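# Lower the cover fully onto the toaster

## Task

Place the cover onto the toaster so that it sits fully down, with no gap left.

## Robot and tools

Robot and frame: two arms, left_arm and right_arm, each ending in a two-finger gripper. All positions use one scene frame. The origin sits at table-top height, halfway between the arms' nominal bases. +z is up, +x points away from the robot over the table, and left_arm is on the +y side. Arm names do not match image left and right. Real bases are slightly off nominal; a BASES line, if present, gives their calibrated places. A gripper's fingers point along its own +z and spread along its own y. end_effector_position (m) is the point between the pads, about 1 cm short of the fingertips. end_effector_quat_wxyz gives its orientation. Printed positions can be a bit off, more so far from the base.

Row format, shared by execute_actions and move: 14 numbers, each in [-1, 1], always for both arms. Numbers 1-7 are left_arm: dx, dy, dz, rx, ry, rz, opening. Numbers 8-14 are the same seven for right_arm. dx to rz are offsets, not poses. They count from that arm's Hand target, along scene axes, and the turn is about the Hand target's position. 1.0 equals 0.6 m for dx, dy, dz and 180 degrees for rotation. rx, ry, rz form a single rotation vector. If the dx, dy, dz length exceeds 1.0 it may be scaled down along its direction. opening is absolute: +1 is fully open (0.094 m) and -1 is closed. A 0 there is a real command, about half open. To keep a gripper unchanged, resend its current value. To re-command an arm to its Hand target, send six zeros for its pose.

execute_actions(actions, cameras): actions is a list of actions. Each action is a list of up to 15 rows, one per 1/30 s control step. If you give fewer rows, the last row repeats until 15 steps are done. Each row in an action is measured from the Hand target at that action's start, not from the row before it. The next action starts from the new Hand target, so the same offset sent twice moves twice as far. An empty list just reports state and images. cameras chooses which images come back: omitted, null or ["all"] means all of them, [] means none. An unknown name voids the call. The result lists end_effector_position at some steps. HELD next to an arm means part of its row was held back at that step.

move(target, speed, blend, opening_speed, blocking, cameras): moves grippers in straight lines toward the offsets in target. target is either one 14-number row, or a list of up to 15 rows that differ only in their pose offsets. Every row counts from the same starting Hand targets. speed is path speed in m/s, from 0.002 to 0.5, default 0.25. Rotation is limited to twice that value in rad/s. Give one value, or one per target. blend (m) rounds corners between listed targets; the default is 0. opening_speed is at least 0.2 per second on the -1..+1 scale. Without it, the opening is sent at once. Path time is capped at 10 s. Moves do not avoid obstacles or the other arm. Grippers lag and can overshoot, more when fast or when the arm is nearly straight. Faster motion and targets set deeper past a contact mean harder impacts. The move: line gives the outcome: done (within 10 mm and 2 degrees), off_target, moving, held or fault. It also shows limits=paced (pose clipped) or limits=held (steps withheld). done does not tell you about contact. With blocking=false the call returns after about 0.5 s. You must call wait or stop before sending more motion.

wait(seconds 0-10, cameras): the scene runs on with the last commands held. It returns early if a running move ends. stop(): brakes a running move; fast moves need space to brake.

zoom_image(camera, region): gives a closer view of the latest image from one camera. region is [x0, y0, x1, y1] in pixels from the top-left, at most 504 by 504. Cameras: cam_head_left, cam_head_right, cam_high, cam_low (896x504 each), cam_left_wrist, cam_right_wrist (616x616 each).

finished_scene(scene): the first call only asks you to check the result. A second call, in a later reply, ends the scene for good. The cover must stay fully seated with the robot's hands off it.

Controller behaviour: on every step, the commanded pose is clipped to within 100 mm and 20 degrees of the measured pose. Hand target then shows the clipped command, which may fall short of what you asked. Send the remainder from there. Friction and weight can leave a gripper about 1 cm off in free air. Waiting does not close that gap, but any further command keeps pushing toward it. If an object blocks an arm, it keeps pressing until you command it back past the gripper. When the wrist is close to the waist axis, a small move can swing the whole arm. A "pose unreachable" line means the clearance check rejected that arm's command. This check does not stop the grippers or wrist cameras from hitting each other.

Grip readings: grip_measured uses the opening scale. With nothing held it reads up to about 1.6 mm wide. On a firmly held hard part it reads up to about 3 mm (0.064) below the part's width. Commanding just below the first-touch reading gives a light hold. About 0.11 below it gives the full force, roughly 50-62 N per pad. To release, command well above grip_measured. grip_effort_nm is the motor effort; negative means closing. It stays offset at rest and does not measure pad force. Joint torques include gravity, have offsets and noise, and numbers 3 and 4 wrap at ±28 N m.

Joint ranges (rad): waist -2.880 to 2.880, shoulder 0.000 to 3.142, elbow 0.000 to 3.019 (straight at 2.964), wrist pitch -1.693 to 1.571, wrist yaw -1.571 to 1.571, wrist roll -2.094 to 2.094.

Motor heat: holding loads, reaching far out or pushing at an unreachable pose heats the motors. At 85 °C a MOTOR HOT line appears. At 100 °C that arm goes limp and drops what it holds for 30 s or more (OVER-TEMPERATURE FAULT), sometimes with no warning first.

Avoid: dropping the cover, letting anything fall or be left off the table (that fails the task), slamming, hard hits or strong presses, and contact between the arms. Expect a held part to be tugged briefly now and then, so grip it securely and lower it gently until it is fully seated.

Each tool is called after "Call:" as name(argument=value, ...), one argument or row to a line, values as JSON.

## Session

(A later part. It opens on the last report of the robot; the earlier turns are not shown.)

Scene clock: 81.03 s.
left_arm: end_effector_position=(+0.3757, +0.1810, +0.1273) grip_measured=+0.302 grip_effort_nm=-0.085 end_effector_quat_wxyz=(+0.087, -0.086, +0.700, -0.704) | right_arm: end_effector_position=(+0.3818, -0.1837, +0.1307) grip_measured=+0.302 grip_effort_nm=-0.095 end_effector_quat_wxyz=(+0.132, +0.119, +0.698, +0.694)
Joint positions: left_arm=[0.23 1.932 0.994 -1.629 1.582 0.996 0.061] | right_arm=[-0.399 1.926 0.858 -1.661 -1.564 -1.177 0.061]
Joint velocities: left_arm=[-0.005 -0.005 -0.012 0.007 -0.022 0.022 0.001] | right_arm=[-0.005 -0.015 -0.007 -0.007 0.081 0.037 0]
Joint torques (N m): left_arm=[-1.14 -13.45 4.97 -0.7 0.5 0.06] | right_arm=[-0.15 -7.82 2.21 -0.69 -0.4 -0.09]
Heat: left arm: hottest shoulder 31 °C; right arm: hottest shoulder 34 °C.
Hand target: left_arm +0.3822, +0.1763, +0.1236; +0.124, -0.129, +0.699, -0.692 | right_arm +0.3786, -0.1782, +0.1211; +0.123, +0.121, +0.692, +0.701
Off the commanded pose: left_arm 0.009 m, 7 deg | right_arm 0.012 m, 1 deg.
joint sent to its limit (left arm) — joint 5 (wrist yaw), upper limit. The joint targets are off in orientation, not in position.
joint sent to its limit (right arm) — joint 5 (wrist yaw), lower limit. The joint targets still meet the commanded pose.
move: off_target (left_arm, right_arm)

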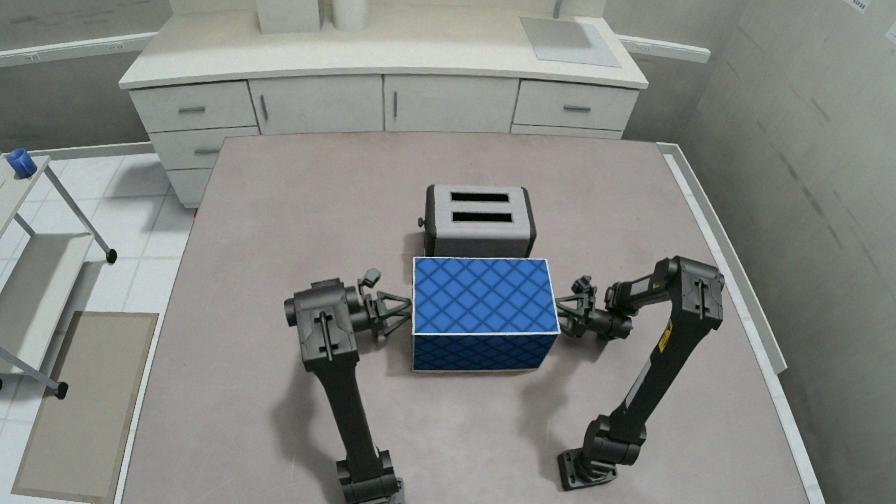

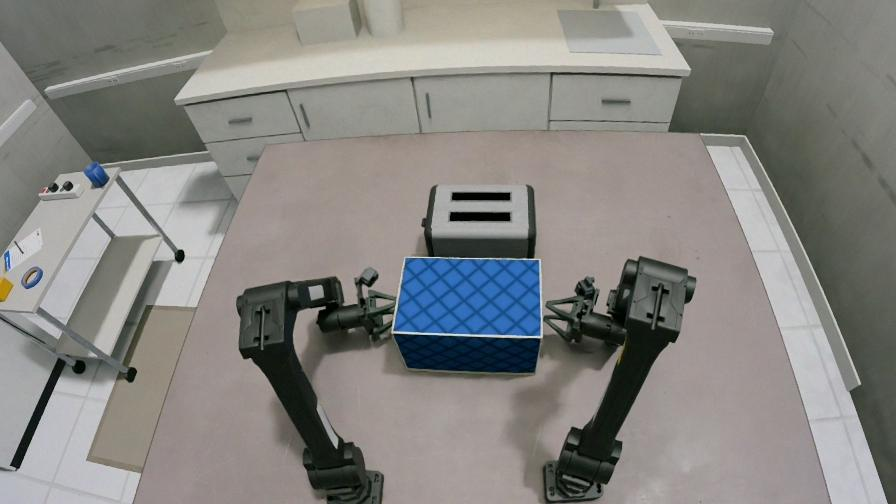

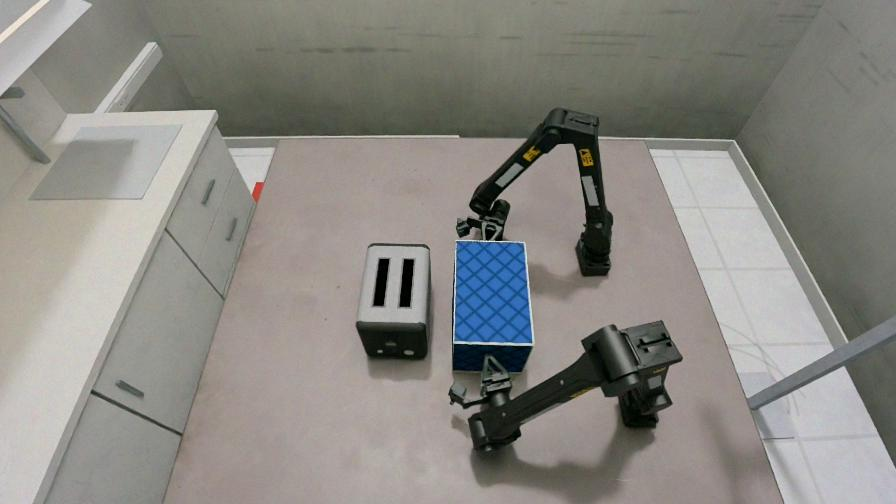

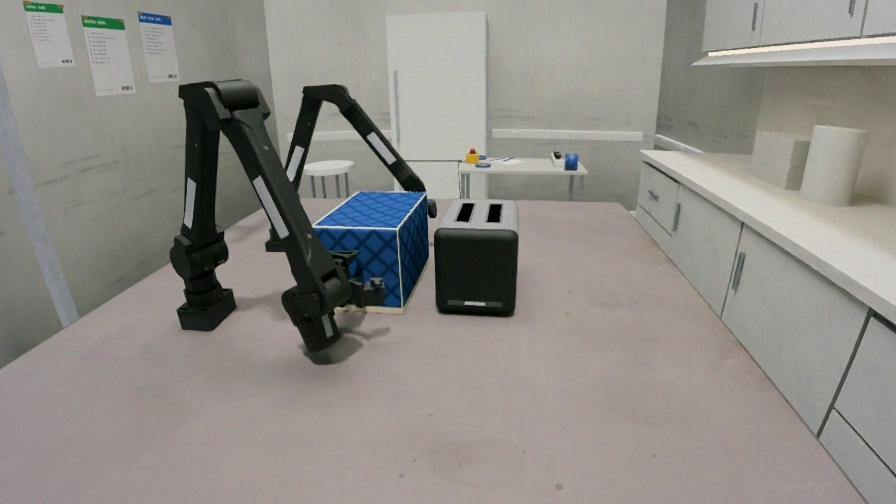

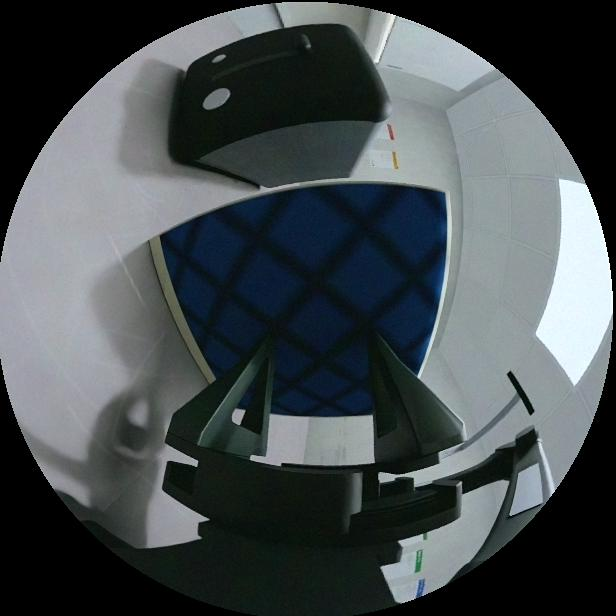

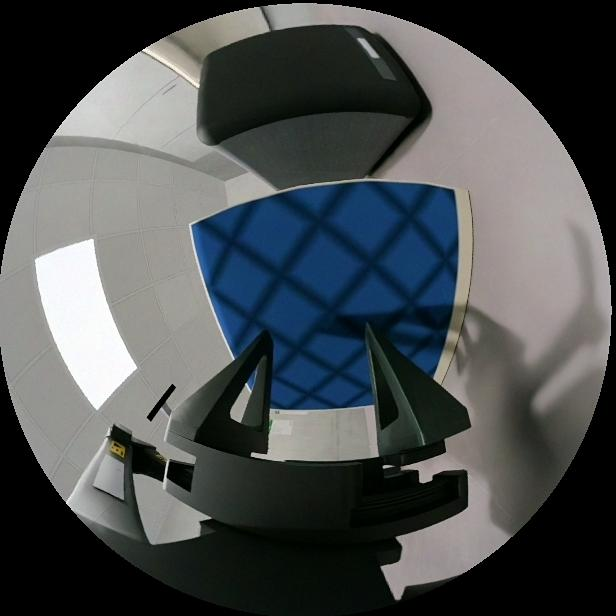

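Call:
move(
  target=[0.01,0,0.005,0,0,0.083,0.3,0.01,0,0,0,0,-0.083,0.3],
  speed=0.1,
  cameras=[],
)

Call:
move(
  target=[0,-0.02,0,0,0,0,0.3,0,0.02,0,0,0,0,0.3],
  speed=0.04,
  cameras=[],
)

Call:
move(
  target=[0,-0.02,0,0,0,0,0.3,0,0.02,0,0,0,0,0.3],
  speed=0.04,
)

Scene clock: 90.60 s.
left_arm: end_effector_position=(+0.3799, +0.1819, +0.1294) grip_measured=+0.302 grip_effort_nm=-0.090 end_effector_quat_wxyz=(+0.086, -0.086, +0.700, -0.704) | right_arm: end_effector_position=(+0.3818, -0.1829, +0.1291) grip_measured=+0.302 grip_effort_nm=-0.105 end_effector_quat_wxyz=(+0.133, +0.116, +0.699, +0.694)
Joint positions: left_arm=[0.23 1.932 1.007 -1.629 1.582 0.981 0.061] | right_arm=[-0.397 1.929 0.858 -1.652 -1.564 -1.177 0.061]
Joint velocities: left_arm=[-0.005 -0.015 -0.007 0.002 0.037 0.007 -0.001] | right_arm=[-0.015 0.015 -0.002 -0.002 -0.037 0.022 0.001]
Joint torques (N m): left_arm=[-1.61 -13.45 5.41 -0.96 0.52 0.06] | right_arm=[0.03 -7.94 3.7 -0.73 -0.42 0.09]
Heat: left arm: hottest shoulder 31 °C; right arm: hottest shoulder 34 °C.
Hand target: left_arm +0.3882, +0.1763, +0.1267; +0.204, -0.209, +0.679, -0.674 | right_arm +0.3846, -0.1782, +0.1211; +0.213, +0.210, +0.670, +0.679
Off the commanded pose: left_arm 0.010 m, 22 deg; orientation clipped | right_arm 0.010 m, 15 deg.
joint sent to its limit (left arm) — joint 5 (wrist yaw), upper limit. The joint targets are off in orientation, not in position.
joint sent to its limit (right arm) — joint 5 (wrist yaw), lower limit. The joint targets are off in orientation, not in position.
move: off_target (left_arm, right_arm); limits=paced
No camera images: "cameras" was empty.

Scene clock: 95.37 s.
left_arm: end_effector_position=(+0.3799, +0.1705, +0.1295) grip_measured=+0.302 grip_effort_nm=-0.090 end_effector_quat_wxyz=(+0.075, -0.077, +0.701, -0.705) | right_arm: end_effector_position=(+0.3802, -0.1708, +0.1285) grip_measured=+0.302 grip_effort_nm=-0.105 end_effector_quat_wxyz=(+0.121, +0.105, +0.700, +0.696)
Joint positions: left_arm=[0.202 1.935 1.014 -1.629 1.582 0.974 0.061] | right_arm=[-0.364 1.931 0.858 -1.652 -1.564 -1.177 0.061]
Joint velocities: left_arm=[-0.015 -0.005 -0.012 -0.007 -0.037 -0.007 0.002] | right_arm=[-0.005 -0.005 -0.042 -0.007 -0.081 -0.037 0.001]
Joint torques (N m): left_arm=[-1.55 -12.98 5.45 -0.84 0.51 0.03] | right_arm=[0.26 -7.77 4.22 -0.8 -0.41 0.11]
Heat: left arm: hottest shoulder 31 °C; right arm: hottest shoulder 34 °C.
Hand target: left_arm +0.3880, +0.1644, +0.1265; +0.194, -0.200, +0.682, -0.677 | right_arm +0.3846, -0.1662, +0.1213; +0.213, +0.210, +0.670, +0.680
Off the commanded pose: left_arm 0.011 m, 22 deg; orientation clipped | right_arm 0.010 m, 16 deg.
joint sent to its limit (left arm) — joint 5 (wrist yaw), upper limit. The joint targets are off in orientation, not in position.
joint sent to its limit (right arm) — joint 5 (wrist yaw), lower limit. The joint targets are off in orientation, not in position.
move: off_target (left_arm, right_arm); limits=paced
No camera images: "cameras" was empty.

Scene clock: 100.13 s.
left_arm: end_effector_position=(+0.3800, +0.1593, +0.1294) grip_measured=+0.302 grip_effort_nm=-0.095 end_effector_quat_wxyz=(+0.065, -0.068, +0.702, -0.706) | right_arm: end_effector_position=(+0.3782, -0.1589, +0.1278) grip_measured=+0.302 grip_effort_nm=-0.095 end_effector_quat_wxyz=(+0.109, +0.095, +0.702, +0.698)
Joint positions: left_arm=[0.173 1.939 1.022 -1.629 1.582 0.971 0.061] | right_arm=[-0.332 1.933 0.858 -1.652 -1.565 -1.177 0.061]
Joint velocities: left_arm=[-0.015 -0.015 0.007 -0.012 -0.037 0.007 0.001] | right_arm=[0.015 0.005 -0.002 0.002 0.051 0.007 -0.001]
Joint torques (N m): left_arm=[-1.67 -13.86 5.46 -0.69 0.51 0.04] | right_arm=[-0.03 -7.77 4.77 -0.84 -0.38 0.13]
Heat: left arm: hottest shoulder 31 °C; right arm: hottest shoulder 33 °C.
Hand target: left_arm +0.3879, +0.1524, +0.1264; +0.185, -0.190, +0.684, -0.680 | right_arm +0.3847, -0.1542, +0.1214; +0.213, +0.210, +0.670, +0.680
Off the commanded pose: left_arm 0.011 m, 22 deg; orientation clipped | right_arm 0.010 m, 18 deg.
joint sent to its limit (left arm) — joint 5 (wrist yaw), upper limit. The joint targets are off in orientation, not in position.
joint sent to its limit (right arm) — joint 5 (wrist yaw), lower limit. The joint targets are off in orientation, not in position.
move: off_target (left_arm, right_arm); limits=paced

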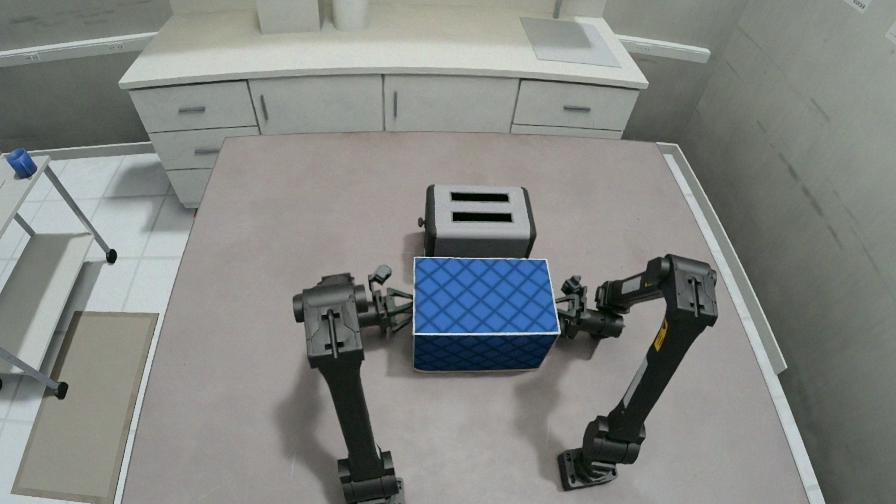

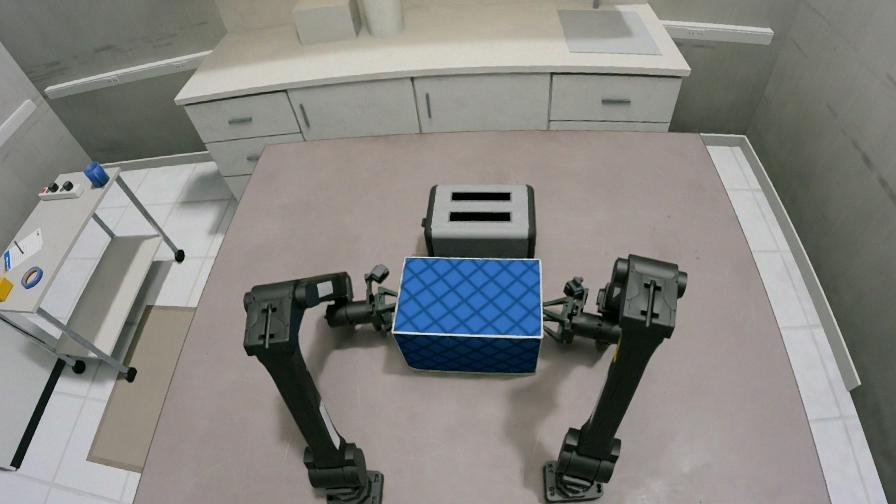

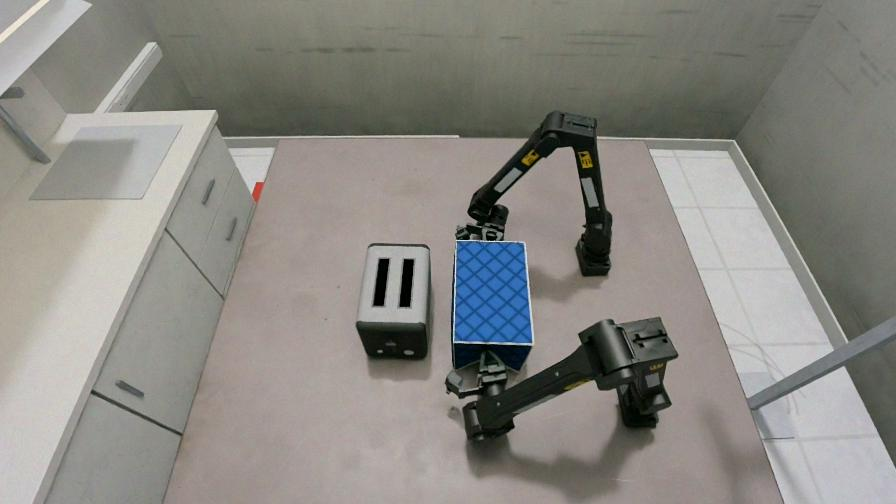

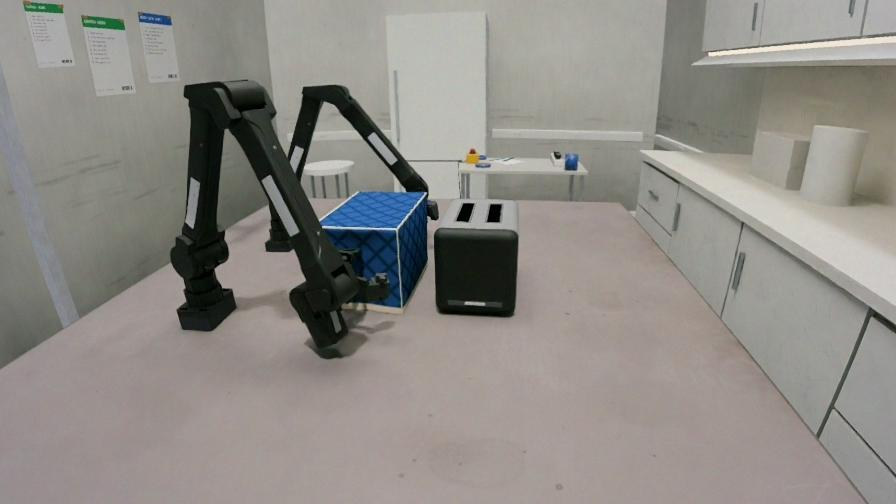

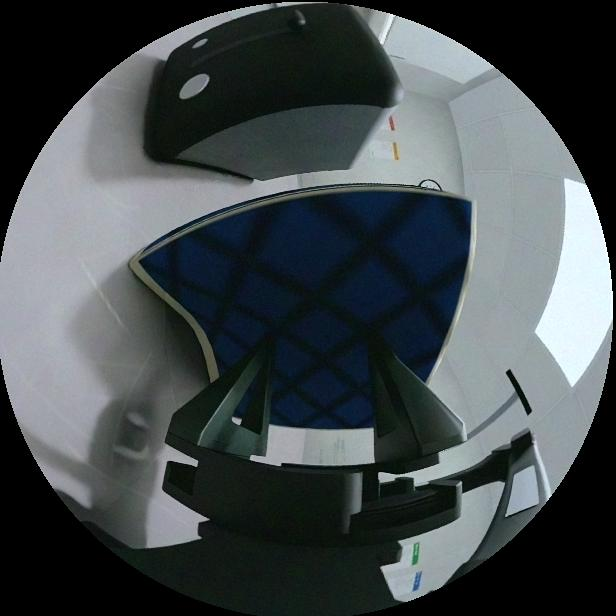

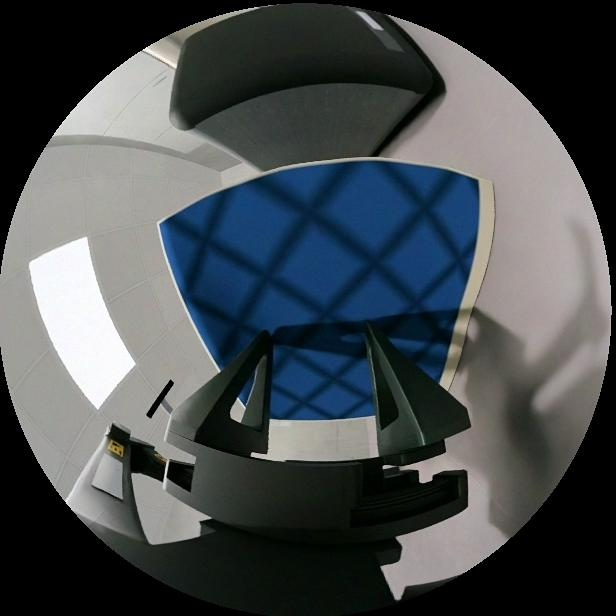

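Call:
move(
  target=[-0.01,-0.025,0,0,0,0,0.3,-0.01,0.025,0,0,0,0,0.3],
  speed=0.04,
  cameras=["cam_left_wrist","cam_right_wrist"],
)

Call:
move(
  target=[0,0,0.08,0,0,0,0.3,0,0,0.08,0,0,0,0.3],
  speed=0.05,
)

Scene clock: 111.97 s.
left_arm: end_effector_position=(+0.3767, +0.1455, +0.1295) grip_measured=+0.302 grip_effort_nm=-0.085 end_effector_quat_wxyz=(+0.053, -0.056, +0.703, -0.707) | right_arm: end_effector_position=(+0.3754, -0.1449, +0.1278) grip_measured=+0.302 grip_effort_nm=-0.100 end_effector_quat_wxyz=(+0.096, +0.081, +0.703, +0.700)
Joint positions: left_arm=[0.14 1.939 1.023 -1.629 1.582 0.97 0.061] | right_arm=[-0.294 1.933 0.858 -1.652 -1.565 -1.177 0.061]
Joint velocities: left_arm=[0.015 -0.005 -0.022 0.007 0.066 0.022 0.001] | right_arm=[-0.005 -0.005 0.002 -0.027 -0.037 -0.037 0]
Joint torques (N m): left_arm=[-1.03 -14.04 5.07 -0.68 0.49 0.1] | right_arm=[0.56 -8.06 4.03 -0.77 -0.39 0.1]
Heat: left arm: hottest shoulder 31 °C; right arm: hottest shoulder 33 °C.
Hand target: left_arm +0.3817, +0.1374, +0.1262; +0.174, -0.179, +0.687, -0.683 | right_arm +0.3787, -0.1390, +0.1216; +0.211, +0.207, +0.670, +0.681
Off the commanded pose: left_arm 0.010 m, 22 deg; orientation clipped | right_arm 0.009 m, 20 deg; orientation clipped.
joint sent to its limit (left arm) — joint 5 (wrist yaw), upper limit. The joint targets are off in orientation, not in position.
joint sent to its limit (right arm) — joint 5 (wrist yaw), lower limit. The joint targets are off in orientation, not in position.
move: off_target (left_arm, right_arm); limits=paced
Images, in order (width x height): cam_left_wrist 616x616, cam_right_wrist 616x616.

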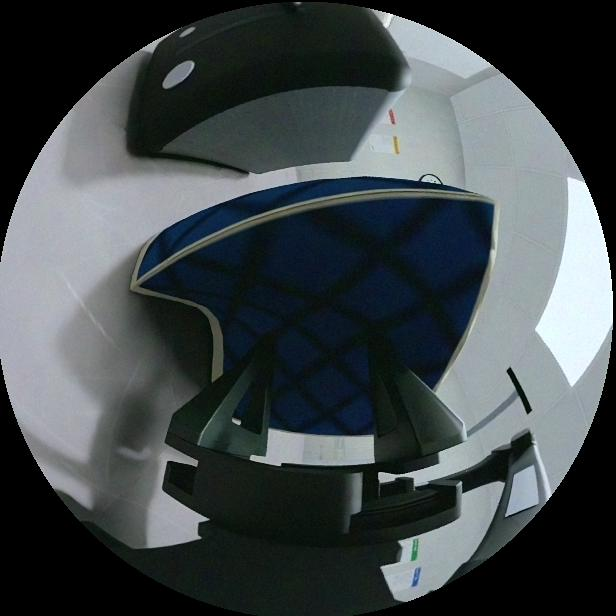

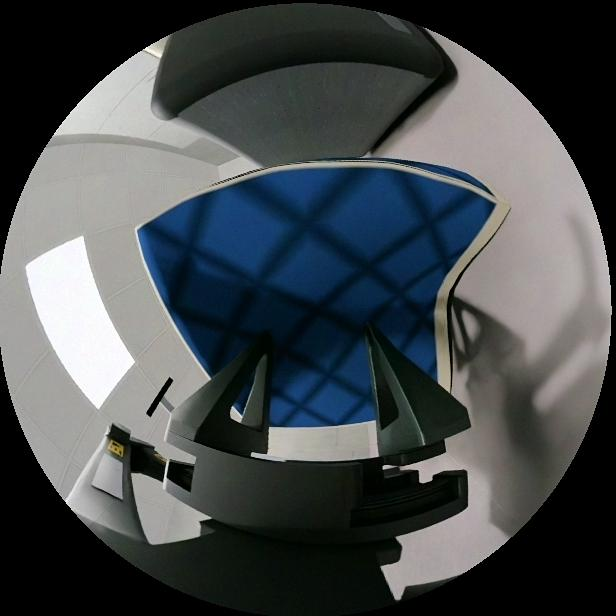

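Scene clock: 116.27 s.
left_arm: end_effector_position=(+0.3761, +0.1448, +0.1575) grip_measured=+0.302 grip_effort_nm=-0.081 end_effector_quat_wxyz=(+0.043, -0.065, +0.702, -0.708) | right_arm: end_effector_position=(+0.3768, -0.1452, +0.1592) grip_measured=+0.302 grip_effort_nm=-0.095 end_effector_quat_wxyz=(+0.088, +0.090, +0.702, +0.701)
Joint positions: left_arm=[0.139 1.866 1.023 -1.641 1.582 0.881 0.061] | right_arm=[-0.294 1.836 0.858 -1.667 -1.565 -1.072 0.061]
Joint velocities: left_arm=[0.005 0.005 0.007 -0.012 -0.037 -0.037 0] | right_arm=[0.005 0.005 0.007 -0.012 -0.037 -0.022 0]
Joint torques (N m): left_arm=[-1.73 -17.55 5.65 -1.26 0.51 0.07] | right_arm=[0.32 -10.93 4.62 -1.22 -0.44 0.19]
Heat: left arm: hottest shoulder 31 °C; right arm: hottest shoulder 33 °C.
Hand target: left_arm +0.3811, +0.1369, +0.1739; +0.172, -0.178, +0.687, -0.684 | right_arm +0.3795, -0.1392, +0.1697; +0.211, +0.207, +0.670, +0.681
Off the commanded pose: left_arm 0.019 m, 20 deg; orientation clipped | right_arm 0.012 m, 20 deg.
joint sent to its limit (left arm) — joint 5 (wrist yaw), upper limit. The joint targets are off in orientation, not in position.
joint sent to its limit (right arm) — joint 4 (wrist pitch), lower limit; joint 5 (wrist yaw), lower limit. The joint targets are off in orientation, not in position.
move: off_target (left_arm, right_arm); limits=paced

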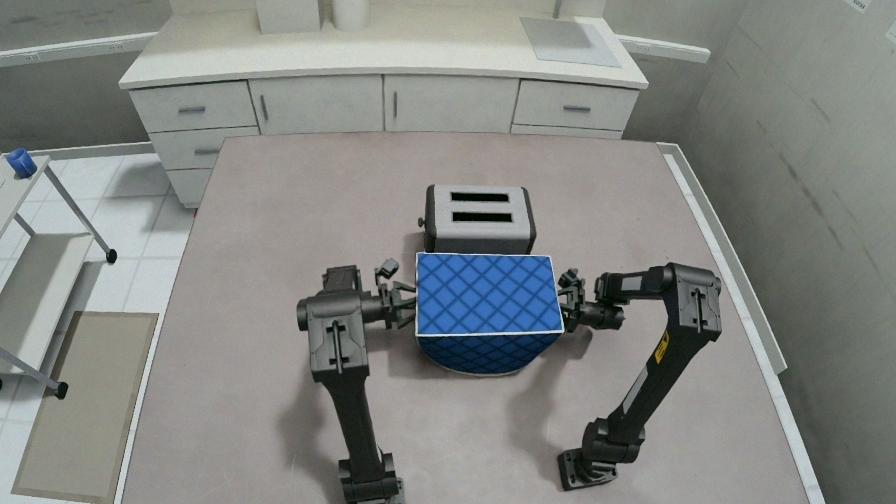

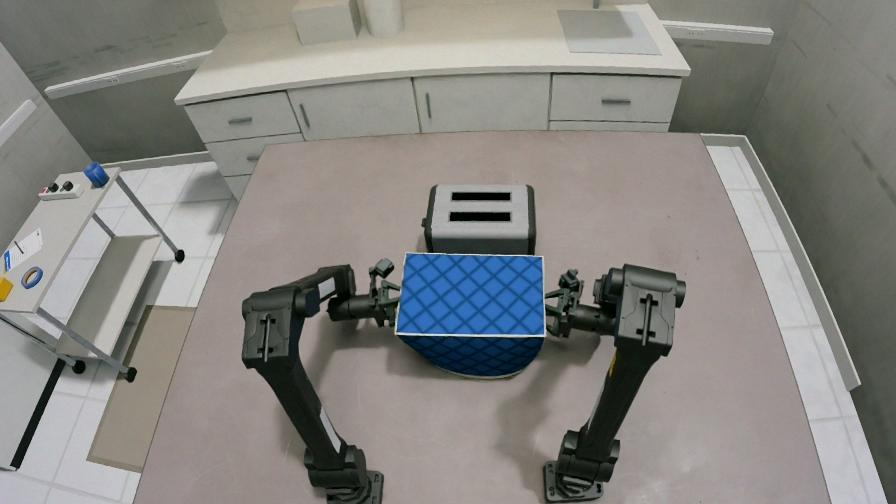

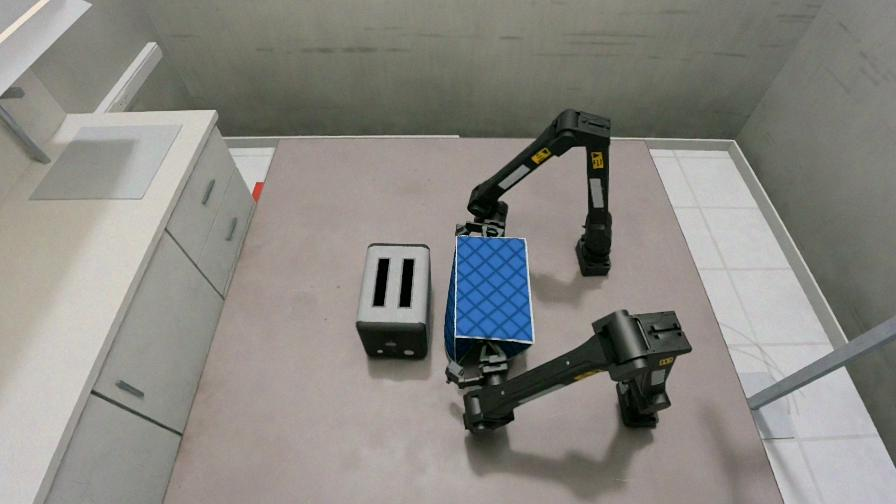

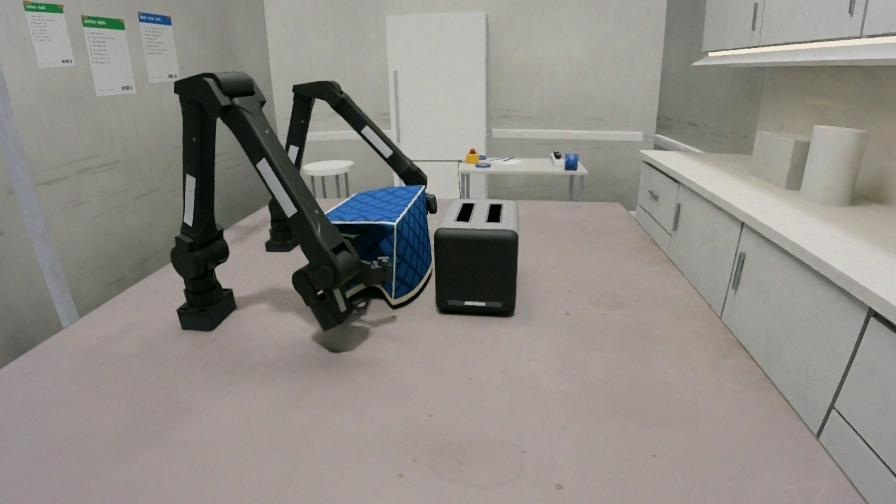

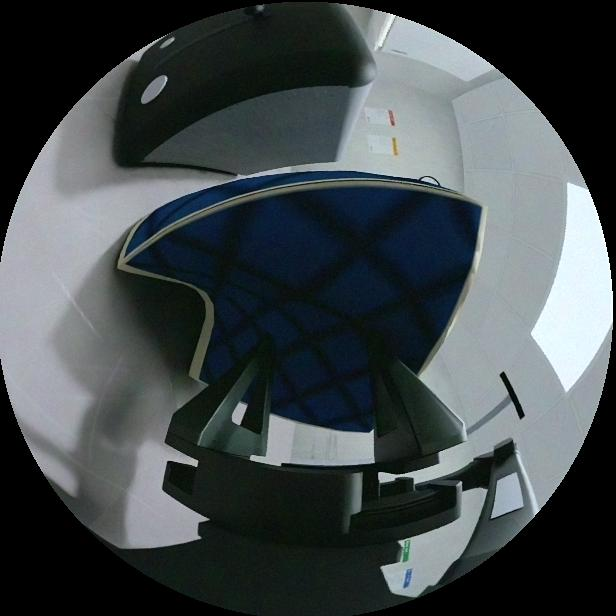

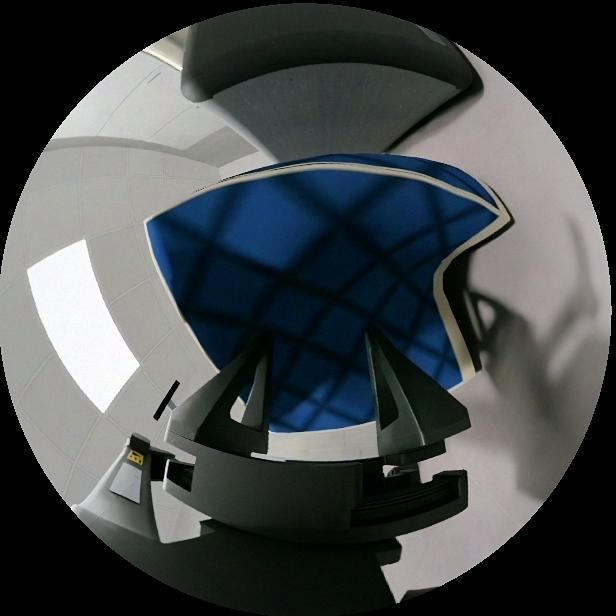

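Call:
move(
  target=[
    [0,0,-0.08,0,0,0,0.3,0,0,-0.08,0,0,0,0.3],
    [0,0.09,-0.08,0,0,0,0.3,0,-0.09,-0.08,0,0,0,0.3],
    [0,0.09,0.055,0,0,0,0.3,0,-0.09,0.055,0,0,0,0.3],
  ],
  speed=0.08,
  cameras=[],
)

Call:
move(
  target=[0,-0.04,0,0,0,0,-0.4,0,0.04,0,0,0,0,-0.4],
  speed=0.05,
)

Scene clock: 128.87 s.
left_arm: end_effector_position=(+0.3735, +0.1845, +0.1927) grip_measured=+0.302 grip_effort_nm=-0.090 end_effector_quat_wxyz=(+0.079, -0.100, +0.697, -0.705) | right_arm: end_effector_position=(+0.3768, -0.1895, +0.1941) grip_measured=+0.302 grip_effort_nm=-0.105 end_effector_quat_wxyz=(+0.134, +0.133, +0.696, +0.693)
Joint positions: left_arm=[0.241 1.755 0.996 -1.646 1.582 0.804 0.061] | right_arm=[-0.421 1.713 0.84 -1.669 -1.565 -0.974 0.061]
Joint velocities: left_arm=[-0.015 -0.005 0.012 -0.002 0.007 -0.022 0.001] | right_arm=[-0.005 0.005 0.007 -0.007 -0.051 0.007 0]
Joint torques (N m): left_arm=[0.79 -15.85 6.45 -1.17 0.56 0.05] | right_arm=[-1.67 -9.93 5.35 -1.13 -0.53 0.17]
Heat: left arm: hottest shoulder 32 °C; right arm: hottest shoulder 34 °C.
Hand target: left_arm +0.3813, +0.1904, +0.2073; +0.172, -0.177, +0.686, -0.684 | right_arm +0.3797, -0.1935, +0.2024; +0.211, +0.207, +0.672, +0.679
Off the commanded pose: left_arm 0.017 m, 14 deg | right_arm 0.010 m, 13 deg.
joint sent to its limit (left arm) — joint 5 (wrist yaw), upper limit. The joint targets are off in orientation, not in position.
joint sent to its limit (right arm) — joint 4 (wrist pitch), lower limit; joint 5 (wrist yaw), lower limit. The joint targets are off in orientation, not in position.
move: off_target (left_arm, right_arm); limits=paced
No camera images: "cameras" was empty.

Scene clock: 131.50 s.
left_arm: end_effector_position=(+0.3728, +0.1722, +0.1940) grip_measured=-0.398 grip_effort_nm=-0.090 end_effector_quat_wxyz=(+0.066, -0.091, +0.698, -0.707) | right_arm: end_effector_position=(+0.3749, -0.1739, +0.1941) grip_measured=-0.398 grip_effort_nm=-0.115 end_effector_quat_wxyz=(+0.117, +0.119, +0.698, +0.696)
Joint positions: left_arm=[0.21 1.755 1.001 -1.646 1.582 0.791 0.028] | right_arm=[-0.378 1.713 0.84 -1.669 -1.565 -0.969 0.028]
Joint velocities: left_arm=[0.005 -0.005 0.012 0.002 0.037 -0.037 -0.001] | right_arm=[-0.015 0.015 0.002 -0.007 -0.007 0.066 0]
Joint torques (N m): left_arm=[-1.67 -15.44 6.82 -0.95 0.56 0.08] | right_arm=[0.26 -9.52 6.17 -1.13 -0.52 0.18]
Heat: left arm: hottest shoulder 32 °C; right arm: hottest shoulder 34 °C.
Hand target: left_arm +0.3810, +0.1664, +0.2071; +0.172, -0.177, +0.686, -0.684 | right_arm +0.3798, -0.1694, +0.2027; +0.211, +0.207, +0.671, +0.680
Off the commanded pose: left_arm 0.017 m, 16 deg | right_arm 0.011 m, 15 deg.
joint sent to its limit (left arm) — joint 5 (wrist yaw), upper limit. The joint targets are off in orientation, not in position.
joint sent to its limit (right arm) — joint 4 (wrist pitch), lower limit; joint 5 (wrist yaw), lower limit. The joint targets are off in orientation, not in position.
move: off_target (left_arm, right_arm)

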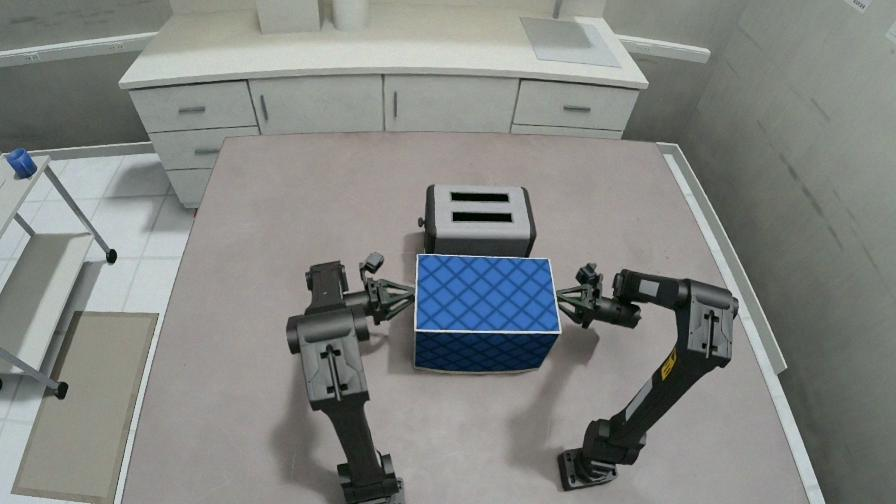

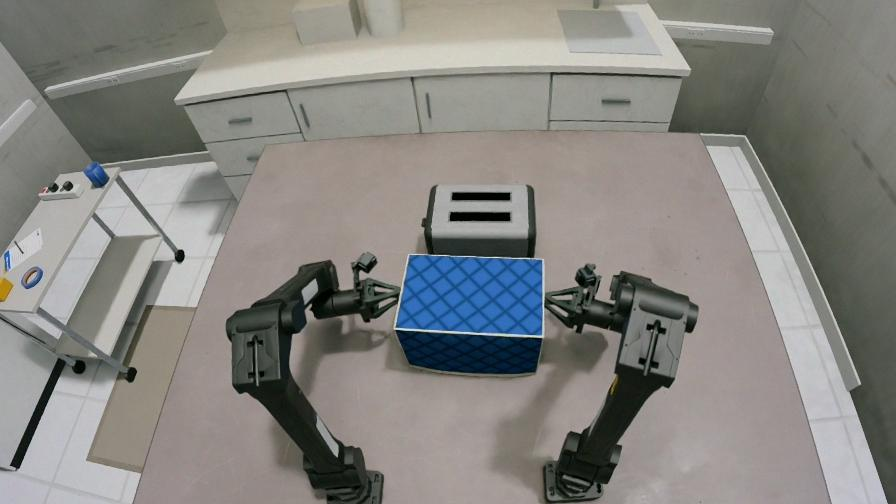

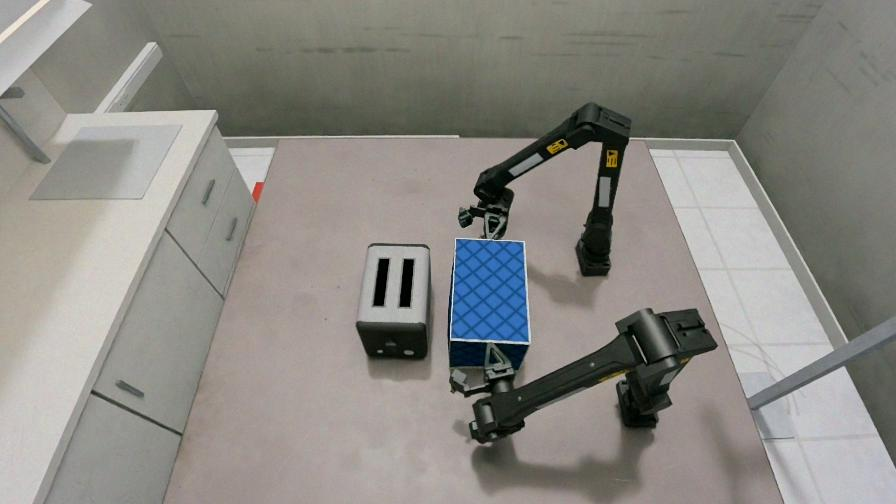

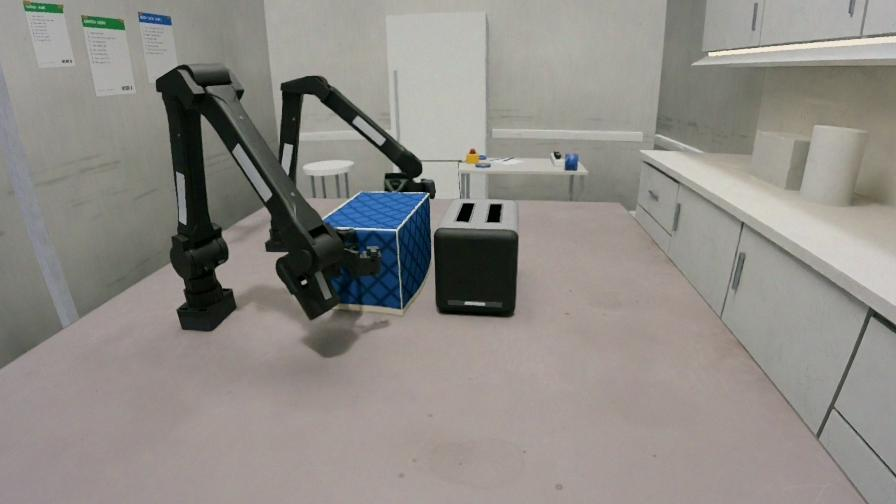

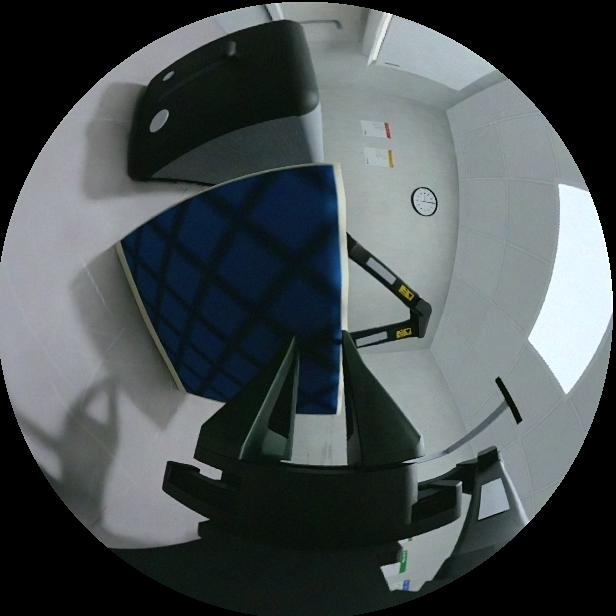

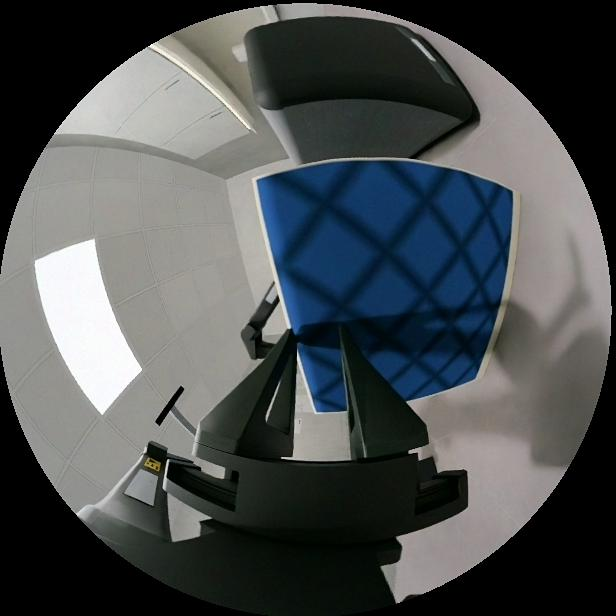

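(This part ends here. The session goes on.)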